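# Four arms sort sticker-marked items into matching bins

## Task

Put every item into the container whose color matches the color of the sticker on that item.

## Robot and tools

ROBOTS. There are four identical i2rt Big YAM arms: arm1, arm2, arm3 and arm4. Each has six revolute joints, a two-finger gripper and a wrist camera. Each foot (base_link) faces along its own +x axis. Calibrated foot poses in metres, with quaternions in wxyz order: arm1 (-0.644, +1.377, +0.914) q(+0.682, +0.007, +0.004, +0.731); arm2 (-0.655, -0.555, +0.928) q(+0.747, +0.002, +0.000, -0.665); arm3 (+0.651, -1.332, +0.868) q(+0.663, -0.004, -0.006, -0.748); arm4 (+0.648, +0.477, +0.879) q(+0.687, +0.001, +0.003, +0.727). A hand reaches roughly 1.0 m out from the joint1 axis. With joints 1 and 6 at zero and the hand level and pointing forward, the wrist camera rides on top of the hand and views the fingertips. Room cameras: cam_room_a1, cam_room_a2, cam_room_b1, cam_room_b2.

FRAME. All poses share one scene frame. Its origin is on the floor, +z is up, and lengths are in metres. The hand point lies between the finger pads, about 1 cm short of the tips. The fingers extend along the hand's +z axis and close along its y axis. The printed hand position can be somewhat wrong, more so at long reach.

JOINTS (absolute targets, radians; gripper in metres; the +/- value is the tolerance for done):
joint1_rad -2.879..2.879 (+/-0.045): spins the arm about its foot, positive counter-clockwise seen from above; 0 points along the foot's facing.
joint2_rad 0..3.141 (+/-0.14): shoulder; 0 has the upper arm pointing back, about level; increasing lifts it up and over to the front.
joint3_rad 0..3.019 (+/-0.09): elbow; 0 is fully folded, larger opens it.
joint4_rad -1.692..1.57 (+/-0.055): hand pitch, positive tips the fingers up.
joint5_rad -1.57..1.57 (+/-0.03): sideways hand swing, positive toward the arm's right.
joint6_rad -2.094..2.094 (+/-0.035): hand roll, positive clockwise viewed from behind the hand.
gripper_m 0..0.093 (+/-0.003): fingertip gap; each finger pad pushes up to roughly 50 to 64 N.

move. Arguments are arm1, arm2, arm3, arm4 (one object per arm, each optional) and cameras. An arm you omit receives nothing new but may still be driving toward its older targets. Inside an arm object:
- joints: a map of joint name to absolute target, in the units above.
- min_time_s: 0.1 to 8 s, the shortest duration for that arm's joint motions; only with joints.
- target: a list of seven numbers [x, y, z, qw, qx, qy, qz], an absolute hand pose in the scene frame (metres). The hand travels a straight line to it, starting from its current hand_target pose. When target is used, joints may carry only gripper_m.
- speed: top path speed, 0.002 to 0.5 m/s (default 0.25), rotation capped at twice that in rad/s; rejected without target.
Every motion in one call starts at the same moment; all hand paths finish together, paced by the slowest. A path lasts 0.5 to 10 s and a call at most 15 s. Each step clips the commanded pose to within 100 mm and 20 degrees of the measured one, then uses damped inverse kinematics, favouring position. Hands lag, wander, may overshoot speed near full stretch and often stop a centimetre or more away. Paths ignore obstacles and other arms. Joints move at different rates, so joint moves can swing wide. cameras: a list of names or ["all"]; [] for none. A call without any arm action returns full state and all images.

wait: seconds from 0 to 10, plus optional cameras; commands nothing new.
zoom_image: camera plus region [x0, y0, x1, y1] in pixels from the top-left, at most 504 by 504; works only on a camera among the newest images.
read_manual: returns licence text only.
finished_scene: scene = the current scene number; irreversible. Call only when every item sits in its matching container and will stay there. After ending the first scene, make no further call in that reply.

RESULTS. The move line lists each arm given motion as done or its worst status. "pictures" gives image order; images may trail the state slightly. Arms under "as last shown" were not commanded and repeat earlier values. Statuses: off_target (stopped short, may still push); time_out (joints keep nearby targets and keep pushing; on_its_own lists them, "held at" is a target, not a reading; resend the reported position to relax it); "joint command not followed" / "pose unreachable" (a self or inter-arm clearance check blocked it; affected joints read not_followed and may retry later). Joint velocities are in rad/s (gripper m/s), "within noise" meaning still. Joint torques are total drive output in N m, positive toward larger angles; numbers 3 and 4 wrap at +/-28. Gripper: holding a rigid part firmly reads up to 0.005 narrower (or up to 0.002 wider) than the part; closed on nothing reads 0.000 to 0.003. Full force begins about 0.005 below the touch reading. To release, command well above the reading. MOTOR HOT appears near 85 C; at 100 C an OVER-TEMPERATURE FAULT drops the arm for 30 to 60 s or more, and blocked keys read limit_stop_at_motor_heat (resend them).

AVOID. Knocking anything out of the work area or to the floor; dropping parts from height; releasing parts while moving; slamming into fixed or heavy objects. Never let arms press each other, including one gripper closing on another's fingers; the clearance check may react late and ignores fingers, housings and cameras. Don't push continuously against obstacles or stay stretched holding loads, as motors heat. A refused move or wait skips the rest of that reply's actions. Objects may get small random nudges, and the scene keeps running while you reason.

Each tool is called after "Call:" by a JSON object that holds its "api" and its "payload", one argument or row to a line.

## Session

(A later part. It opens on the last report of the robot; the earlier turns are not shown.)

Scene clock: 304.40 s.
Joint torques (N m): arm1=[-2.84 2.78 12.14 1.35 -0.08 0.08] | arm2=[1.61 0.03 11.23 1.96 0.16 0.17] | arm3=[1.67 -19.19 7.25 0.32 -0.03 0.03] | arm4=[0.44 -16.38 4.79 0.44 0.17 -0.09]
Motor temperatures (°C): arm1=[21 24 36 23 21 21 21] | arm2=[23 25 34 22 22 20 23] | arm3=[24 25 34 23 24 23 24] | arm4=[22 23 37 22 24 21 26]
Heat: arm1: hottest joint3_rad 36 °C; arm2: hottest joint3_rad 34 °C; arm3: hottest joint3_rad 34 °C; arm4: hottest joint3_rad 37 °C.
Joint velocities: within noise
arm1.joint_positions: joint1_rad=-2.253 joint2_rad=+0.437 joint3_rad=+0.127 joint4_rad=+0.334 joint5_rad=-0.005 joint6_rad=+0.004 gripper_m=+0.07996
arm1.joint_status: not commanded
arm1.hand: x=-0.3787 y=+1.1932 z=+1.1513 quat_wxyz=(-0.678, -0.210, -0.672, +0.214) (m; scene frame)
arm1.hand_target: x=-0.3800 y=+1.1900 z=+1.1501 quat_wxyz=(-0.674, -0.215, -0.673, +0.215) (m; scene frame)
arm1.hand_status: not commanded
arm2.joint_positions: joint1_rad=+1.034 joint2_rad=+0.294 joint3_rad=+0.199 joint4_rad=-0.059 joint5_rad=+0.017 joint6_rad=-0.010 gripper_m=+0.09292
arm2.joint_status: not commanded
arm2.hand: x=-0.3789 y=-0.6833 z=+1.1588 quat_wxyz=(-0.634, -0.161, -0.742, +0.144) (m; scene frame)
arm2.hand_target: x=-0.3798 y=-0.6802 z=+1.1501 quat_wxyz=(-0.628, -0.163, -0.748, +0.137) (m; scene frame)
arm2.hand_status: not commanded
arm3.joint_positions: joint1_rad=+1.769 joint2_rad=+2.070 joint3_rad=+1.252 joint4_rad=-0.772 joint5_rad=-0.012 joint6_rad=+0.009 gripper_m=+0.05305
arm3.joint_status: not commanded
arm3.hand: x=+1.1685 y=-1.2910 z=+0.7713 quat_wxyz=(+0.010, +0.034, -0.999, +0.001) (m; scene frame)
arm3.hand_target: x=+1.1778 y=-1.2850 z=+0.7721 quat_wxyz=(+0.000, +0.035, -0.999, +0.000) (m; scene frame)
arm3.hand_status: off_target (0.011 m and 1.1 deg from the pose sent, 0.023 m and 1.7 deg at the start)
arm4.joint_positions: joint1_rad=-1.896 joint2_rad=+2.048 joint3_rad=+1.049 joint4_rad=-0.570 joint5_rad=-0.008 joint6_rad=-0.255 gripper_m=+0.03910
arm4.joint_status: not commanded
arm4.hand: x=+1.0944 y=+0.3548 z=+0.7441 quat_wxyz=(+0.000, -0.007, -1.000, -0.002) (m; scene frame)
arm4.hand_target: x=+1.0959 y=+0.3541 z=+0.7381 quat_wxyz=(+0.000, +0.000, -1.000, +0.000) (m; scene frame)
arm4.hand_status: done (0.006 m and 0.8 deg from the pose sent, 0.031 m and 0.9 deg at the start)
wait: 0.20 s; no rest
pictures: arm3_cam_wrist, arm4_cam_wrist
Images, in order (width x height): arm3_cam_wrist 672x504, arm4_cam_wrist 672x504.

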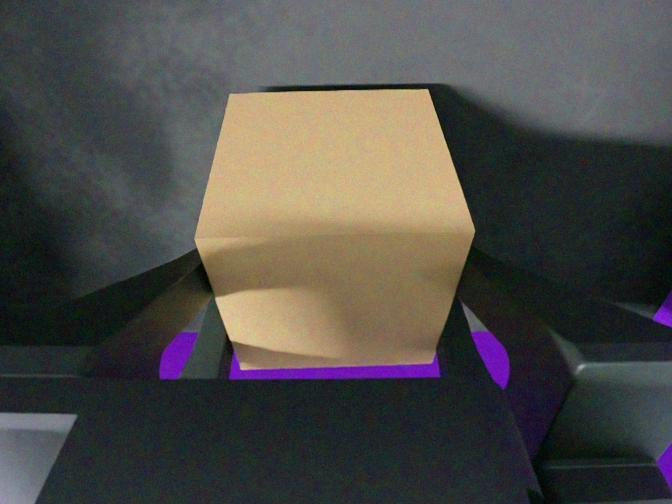

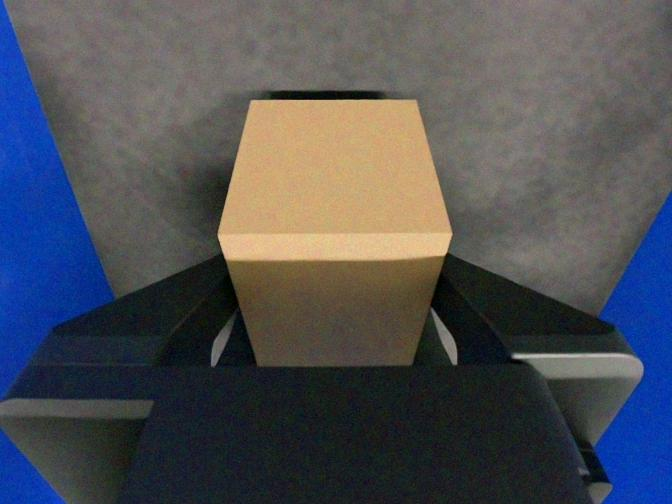

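Call:
{"api": "move", "payload": {
  "arm3": {"target": [1.178, -1.285, 0.755, 0, -0.035, 0.9994, 0], "speed": 0.05},
  "arm4": {"target": [1.096, 0.354, 0.727, 0, 0, 1, 0], "speed": 0.05}
}}

Call:
{"api": "wait", "payload": {
  "seconds": 0.2,
  "cameras": ["arm3_cam_wrist", "arm4_cam_wrist"]
}}

Scene clock: 309.90 s.
Joint torques (N m): arm1=[-2.61 3.31 12.11 1.4 -0.07 0.09] | arm2=[1.49 -0.09 11.26 1.96 0.17 0.16] | arm3=[1.67 -16.62 7.02 0.84 -0.03 0.01] | arm4=[0.62 -14.68 4.9 0.66 0.15 -0.11]
Motor temperatures (°C): arm1=[21 24 37 23 21 21 21] | arm2=[23 25 34 22 22 20 23] | arm3=[24 26 33 23 24 23 24] | arm4=[22 23 36 22 24 21 26]
Heat: arm1: hottest joint3_rad 37 °C; arm2: hottest joint3_rad 34 °C; arm3: hottest joint3_rad 33 °C; arm4: hottest joint3_rad 36 °C.
move: arm3 off_target; arm4 off_target
Joint velocities: within noise
arm1, arm2: as last shown
arm3.joint_positions: joint1_rad=+1.769 joint2_rad=+2.072 joint3_rad=+1.252 joint4_rad=-0.748 joint5_rad=-0.012 joint6_rad=+0.010 gripper_m=+0.05305
arm3.joint_status: not commanded
arm3.hand: x=+1.1741 y=-1.2906 z=+0.7702 quat_wxyz=(-0.002, +0.034, -0.999, +0.001) (m; scene frame)
arm3.hand_target: x=+1.1774 y=-1.2851 z=+0.7553 quat_wxyz=(+0.000, +0.035, -0.999, +0.000) (m; scene frame)
arm3.hand_status: off_target (0.017 m and 0.2 deg from the pose sent, 0.020 m and 1.1 deg at the start)
arm4.joint_positions: joint1_rad=-1.896 joint2_rad=+2.051 joint3_rad=+1.049 joint4_rad=-0.554 joint5_rad=-0.007 joint6_rad=-0.255 gripper_m=+0.03910
arm4.joint_status: not commanded
arm4.hand: x=+1.0974 y=+0.3539 z=+0.7428 quat_wxyz=(-0.006, -0.007, -1.000, +0.000) (m; scene frame)
arm4.hand_target: x=+1.0955 y=+0.3542 z=+0.7274 quat_wxyz=(+0.000, +0.000, -1.000, +0.000) (m; scene frame)
arm4.hand_status: off_target (0.016 m and 1.0 deg from the pose sent, 0.017 m and 0.8 deg at the start)
pictures: none

Scene clock: 310.10 s.
Joint torques (N m): arm1=[-2.49 3.25 11.93 1.31 -0.08 0.09] | arm2=[1.61 -0.15 11.25 1.96 0.17 0.16] | arm3=[1.73 -16.56 7.04 0.8 -0.03 0.02] | arm4=[0.62 -14.68 4.81 0.61 0.11 -0.07]
Motor temperatures (°C): arm1=[21 24 37 23 21 21 21] | arm2=[23 25 34 22 22 20 23] | arm3=[24 26 33 23 24 23 24] | arm4=[22 23 36 22 24 21 26]
Heat: arm1: hottest joint3_rad 37 °C; arm2: hottest joint3_rad 34 °C; arm3: hottest joint3_rad 33 °C; arm4: hottest joint3_rad 36 °C.
Joint velocities: within noise
arm1.joint_positions: joint1_rad=-2.253 joint2_rad=+0.437 joint3_rad=+0.127 joint4_rad=+0.334 joint5_rad=-0.005 joint6_rad=+0.004 gripper_m=+0.07996
arm1.joint_status: not commanded
arm1.hand: x=-0.3787 y=+1.1932 z=+1.1513 quat_wxyz=(-0.678, -0.210, -0.672, +0.214) (m; scene frame)
arm1.hand_target: x=-0.3800 y=+1.1900 z=+1.1501 quat_wxyz=(-0.674, -0.215, -0.673, +0.215) (m; scene frame)
arm1.hand_status: not commanded
arm2.joint_positions: joint1_rad=+1.034 joint2_rad=+0.294 joint3_rad=+0.199 joint4_rad=-0.059 joint5_rad=+0.017 joint6_rad=-0.010 gripper_m=+0.09292
arm2.joint_status: not commanded
arm2.hand: x=-0.3789 y=-0.6833 z=+1.1588 quat_wxyz=(-0.634, -0.161, -0.742, +0.144) (m; scene frame)
arm2.hand_target: x=-0.3798 y=-0.6802 z=+1.1501 quat_wxyz=(-0.628, -0.163, -0.748, +0.137) (m; scene frame)
arm2.hand_status: not commanded
arm3.joint_positions: joint1_rad=+1.769 joint2_rad=+2.072 joint3_rad=+1.252 joint4_rad=-0.748 joint5_rad=-0.012 joint6_rad=+0.010 gripper_m=+0.05305
arm3.joint_status: not commanded
arm3.hand: x=+1.1741 y=-1.2906 z=+0.7702 quat_wxyz=(-0.002, +0.034, -0.999, +0.001) (m; scene frame)
arm3.hand_target: x=+1.1774 y=-1.2851 z=+0.7553 quat_wxyz=(+0.000, +0.035, -0.999, +0.000) (m; scene frame)
arm3.hand_status: off_target (0.017 m and 0.2 deg from the pose sent, 0.020 m and 1.1 deg at the start)
arm4.joint_positions: joint1_rad=-1.896 joint2_rad=+2.051 joint3_rad=+1.049 joint4_rad=-0.554 joint5_rad=-0.007 joint6_rad=-0.255 gripper_m=+0.03910
arm4.joint_status: not commanded
arm4.hand: x=+1.0974 y=+0.3539 z=+0.7428 quat_wxyz=(-0.006, -0.007, -1.000, +0.000) (m; scene frame)
arm4.hand_target: x=+1.0955 y=+0.3542 z=+0.7274 quat_wxyz=(+0.000, +0.000, -1.000, +0.000) (m; scene frame)
arm4.hand_status: off_target (0.016 m and 1.0 deg from the pose sent, 0.017 m and 0.8 deg at the start)
wait: 0.20 s; no rest
pictures: arm3_cam_wrist, arm4_cam_wrist
Images, in order (width x height): arm3_cam_wrist 672x504, arm4_cam_wrist 672x504.

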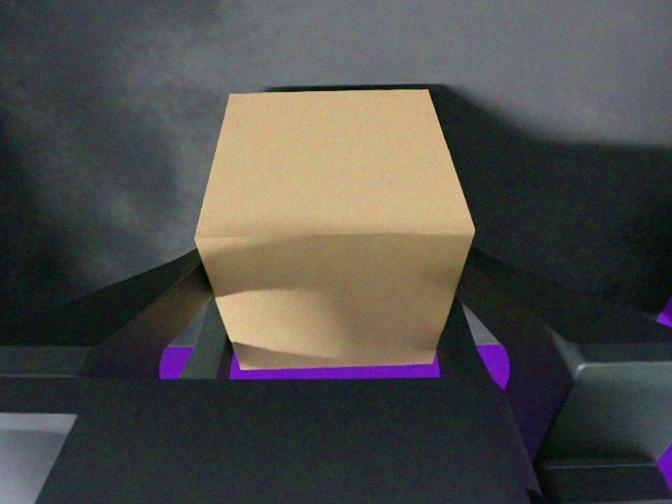

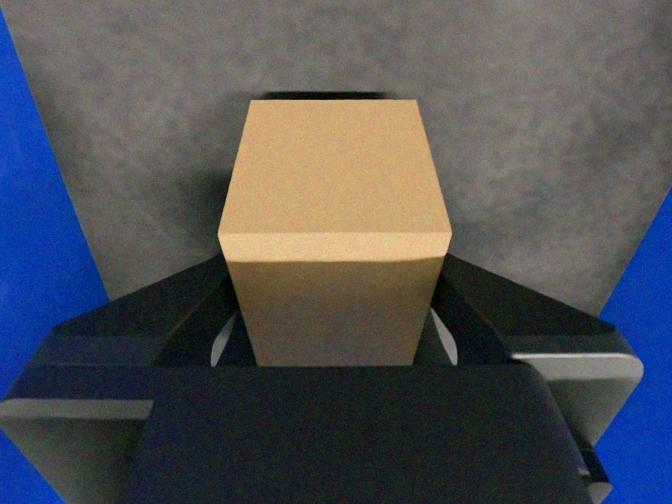

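Both in contact with the floor. Release and rise.

Call:
{"api": "move", "payload": {
  "arm3": {"joints": {"gripper_m": 0.085}},
  "arm4": {"joints": {"gripper_m": 0.075}}
}}

Call:
{"api": "move", "payload": {
  "arm3": {"target": [1.155, -1.285, 1.0, 0, -0.035, 0.9994, 0], "speed": 0.2},
  "arm4": {"target": [1.076, 0.354, 1.0, 0, 0, 1, 0], "speed": 0.2}
}}

Call:
{"api": "wait", "payload": {
  "seconds": 0.3,
  "cameras": ["arm3_cam_wrist", "arm4_cam_wrist", "cam_room_a1", "cam_room_a2"]
}}

Scene clock: 315.70 s.
Joint torques (N m): arm1=[-2.37 2.96 11.97 1.4 -0.03 0.1] | arm2=[1.73 -0.03 11.23 1.98 0.15 0.16] | arm3=[1.67 -19.08 6.89 0.32 -0.02 0.02] | arm4=[0.79 -15.5 4.7 0.47 0.13 -0.1]
Motor temperatures (°C): arm1=[21 24 37 23 21 21 21] | arm2=[23 25 34 22 22 20 23] | arm3=[24 25 33 23 24 23 24] | arm4=[22 24 36 22 24 21 26]
Heat: arm1: hottest joint3_rad 37 °C; arm2: hottest joint3_rad 34 °C; arm3: hottest joint3_rad 33 °C; arm4: hottest joint3_rad 36 °C.
move: arm3 done; arm4 done
Joint velocities: within noise
arm1, arm2: as last shown
arm3.joint_positions: joint1_rad=+1.769 joint2_rad=+2.098 joint3_rad=+1.252 joint4_rad=-0.738 joint5_rad=-0.012 joint6_rad=+0.011 gripper_m=+0.08496
arm3.joint_status: all done
arm3.hand: x=+1.1706 y=-1.2911 z=+0.7572 quat_wxyz=(+0.006, +0.033, -0.999, +0.001) (m; scene frame)
arm3.hand_target: x=+1.1774 y=-1.2852 z=+0.7554 quat_wxyz=(+0.000, +0.035, -0.999, +0.000) (m; scene frame)
arm3.hand_status: not commanded
arm4.joint_positions: joint1_rad=-1.896 joint2_rad=+2.065 joint3_rad=+1.049 joint4_rad=-0.547 joint5_rad=-0.007 joint6_rad=-0.255 gripper_m=+0.07492
arm4.joint_status: all done
arm4.hand: x=+1.0953 y=+0.3544 z=+0.7364 quat_wxyz=(-0.002, -0.007, -1.000, -0.001) (m; scene frame)
arm4.hand_target: x=+1.0955 y=+0.3542 z=+0.7275 quat_wxyz=(+0.000, +0.000, -1.000, +0.000) (m; scene frame)
arm4.hand_status: not commanded
pictures: none

Scene clock: 317.73 s.
Joint torques (N m): arm1=[-2.78 3.49 11.96 1.36 -0.07 0.07] | arm2=[1.61 -0.03 11.25 1.95 0.15 0.16] | arm3=[1.55 -17.55 11.44 -0.46 -0.04 -0.01] | arm4=[0.44 -14.27 9.95 -0.34 0.16 -0.11]
Motor temperatures (°C): arm1=[21 24 37 23 21 21 21] | arm2=[23 25 34 22 22 20 23] | arm3=[24 25 33 23 24 23 24] | arm4=[22 24 35 22 24 21 26]
Heat: arm1: hottest joint3_rad 37 °C; arm2: hottest joint3_rad 34 °C; arm3: hottest joint3_rad 33 °C; arm4: hottest joint3_rad 35 °C.
move: arm3 off_target; arm4 off_target
Joint velocities: within noise
arm1, arm2: as last shown
arm3.joint_positions: joint1_rad=+1.769 joint2_rad=+1.710 joint3_rad=+1.361 joint4_rad=-1.255 joint5_rad=-0.012 joint6_rad=+0.011 gripper_m=+0.08496
arm3.joint_status: not commanded
arm3.hand: x=+1.1416 y=-1.2901 z=+0.9855 quat_wxyz=(+0.016, +0.033, -0.999, +0.001) (m; scene frame)
arm3.hand_target: x=+1.1544 y=-1.2851 z=+1.0002 quat_wxyz=(+0.000, +0.035, -0.999, +0.000) (m; scene frame)
arm3.hand_status: off_target (0.020 m and 1.9 deg from the pose sent, 0.243 m and 0.8 deg at the start)
arm4.joint_positions: joint1_rad=-1.902 joint2_rad=+1.567 joint3_rad=+1.157 joint4_rad=-1.184 joint5_rad=-0.007 joint6_rad=-0.268 gripper_m=+0.07492
arm4.joint_status: not commanded
arm4.hand: x=+1.0654 y=+0.3611 z=+0.9870 quat_wxyz=(+0.012, -0.003, -1.000, -0.005) (m; scene frame)
arm4.hand_target: x=+1.0756 y=+0.3542 z=+1.0000 quat_wxyz=(+0.000, +0.000, -1.000, +0.000) (m; scene frame)
arm4.hand_status: off_target (0.018 m and 1.6 deg from the pose sent, 0.264 m and 0.8 deg at the start)
pictures: none

Scene clock: 318.03 s.
Joint torques (N m): arm1=[-2.26 2.67 11.93 1.42 -0.05 0.04] | arm2=[1.55 -0.09 11.21 1.95 0.16 0.17] | arm3=[1.55 -17.2 11.34 -0.49 -0.04 -0.01] | arm4=[0.09 -14.39 10 -0.35 0.12 -0.11]
Motor temperatures (°C): arm1=[21 24 37 23 21 21 21] | arm2=[23 25 34 22 22 20 23] | arm3=[24 25 33 23 24 23 24] | arm4=[22 24 36 22 24 21 26]
Heat: arm1: hottest joint3_rad 37 °C; arm2: hottest joint3_rad 34 °C; arm3: hottest joint3_rad 33 °C; arm4: hottest joint3_rad 36 °C.
Joint velocities: within noise
arm1.joint_positions: joint1_rad=-2.253 joint2_rad=+0.437 joint3_rad=+0.127 joint4_rad=+0.334 joint5_rad=-0.005 joint6_rad=+0.004 gripper_m=+0.07996
arm1.joint_status: not commanded
arm1.hand: x=-0.3787 y=+1.1932 z=+1.1513 quat_wxyz=(-0.678, -0.210, -0.672, +0.214) (m; scene frame)
arm1.hand_target: x=-0.3800 y=+1.1900 z=+1.1501 quat_wxyz=(-0.674, -0.215, -0.673, +0.215) (m; scene frame)
arm1.hand_status: not commanded
arm2.joint_positions: joint1_rad=+1.034 joint2_rad=+0.294 joint3_rad=+0.199 joint4_rad=-0.059 joint5_rad=+0.017 joint6_rad=-0.010 gripper_m=+0.09292
arm2.joint_status: not commanded
arm2.hand: x=-0.3789 y=-0.6833 z=+1.1588 quat_wxyz=(-0.634, -0.161, -0.742, +0.144) (m; scene frame)
arm2.hand_target: x=-0.3798 y=-0.6802 z=+1.1501 quat_wxyz=(-0.628, -0.163, -0.748, +0.137) (m; scene frame)
arm2.hand_status: not commanded
arm3.joint_positions: joint1_rad=+1.769 joint2_rad=+1.710 joint3_rad=+1.361 joint4_rad=-1.255 joint5_rad=-0.012 joint6_rad=+0.011 gripper_m=+0.08496
arm3.joint_status: not commanded
arm3.hand: x=+1.1416 y=-1.2901 z=+0.9855 quat_wxyz=(+0.016, +0.033, -0.999, +0.001) (m; scene frame)
arm3.hand_target: x=+1.1544 y=-1.2851 z=+1.0002 quat_wxyz=(+0.000, +0.035, -0.999, +0.000) (m; scene frame)
arm3.hand_status: off_target (0.020 m and 1.9 deg from the pose sent, 0.243 m and 0.8 deg at the start)
arm4.joint_positions: joint1_rad=-1.902 joint2_rad=+1.567 joint3_rad=+1.157 joint4_rad=-1.184 joint5_rad=-0.007 joint6_rad=-0.268 gripper_m=+0.07492
arm4.joint_status: not commanded
arm4.hand: x=+1.0654 y=+0.3611 z=+0.9870 quat_wxyz=(+0.012, -0.003, -1.000, -0.005) (m; scene frame)
arm4.hand_target: x=+1.0756 y=+0.3542 z=+1.0000 quat_wxyz=(+0.000, +0.000, -1.000, +0.000) (m; scene frame)
arm4.hand_status: off_target (0.018 m and 1.6 deg from the pose sent, 0.264 m and 0.8 deg at the start)
wait: 0.30 s; at rest by 0.27 s
pictures: arm3_cam_wrist, arm4_cam_wrist, cam_room_a1, cam_room_a2
Images, in order (width x height): arm3_cam_wrist 672x504, arm4_cam_wrist 672x504, cam_room_a1 672x504, cam_room_a2 672x504.

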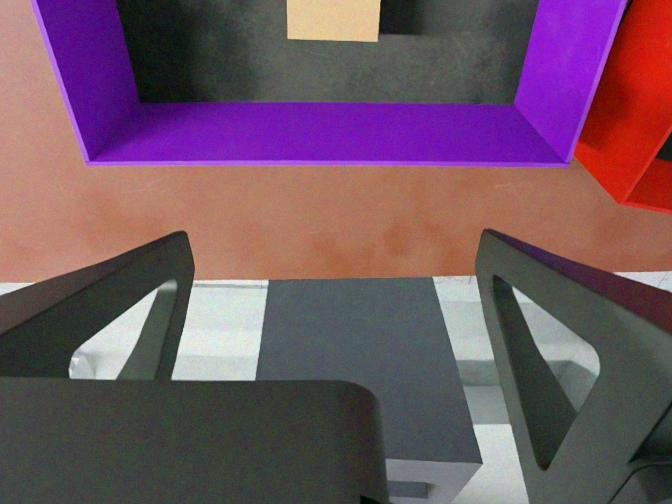

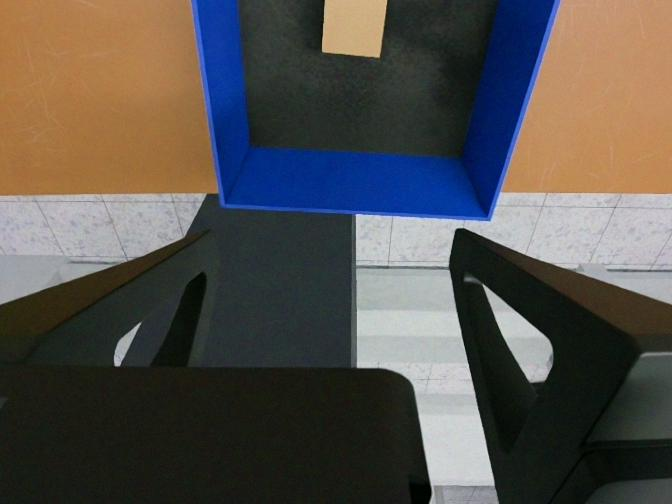

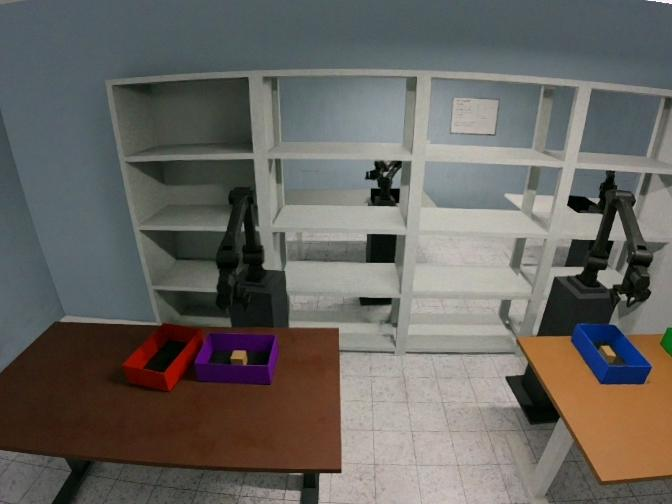

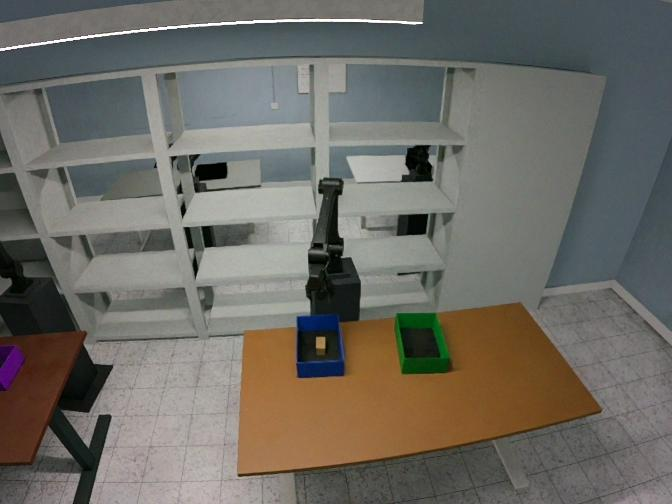

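Call:
{"api": "finished_scene", "payload": {
  "scene": 2
}}

The scene is finished: the task was done.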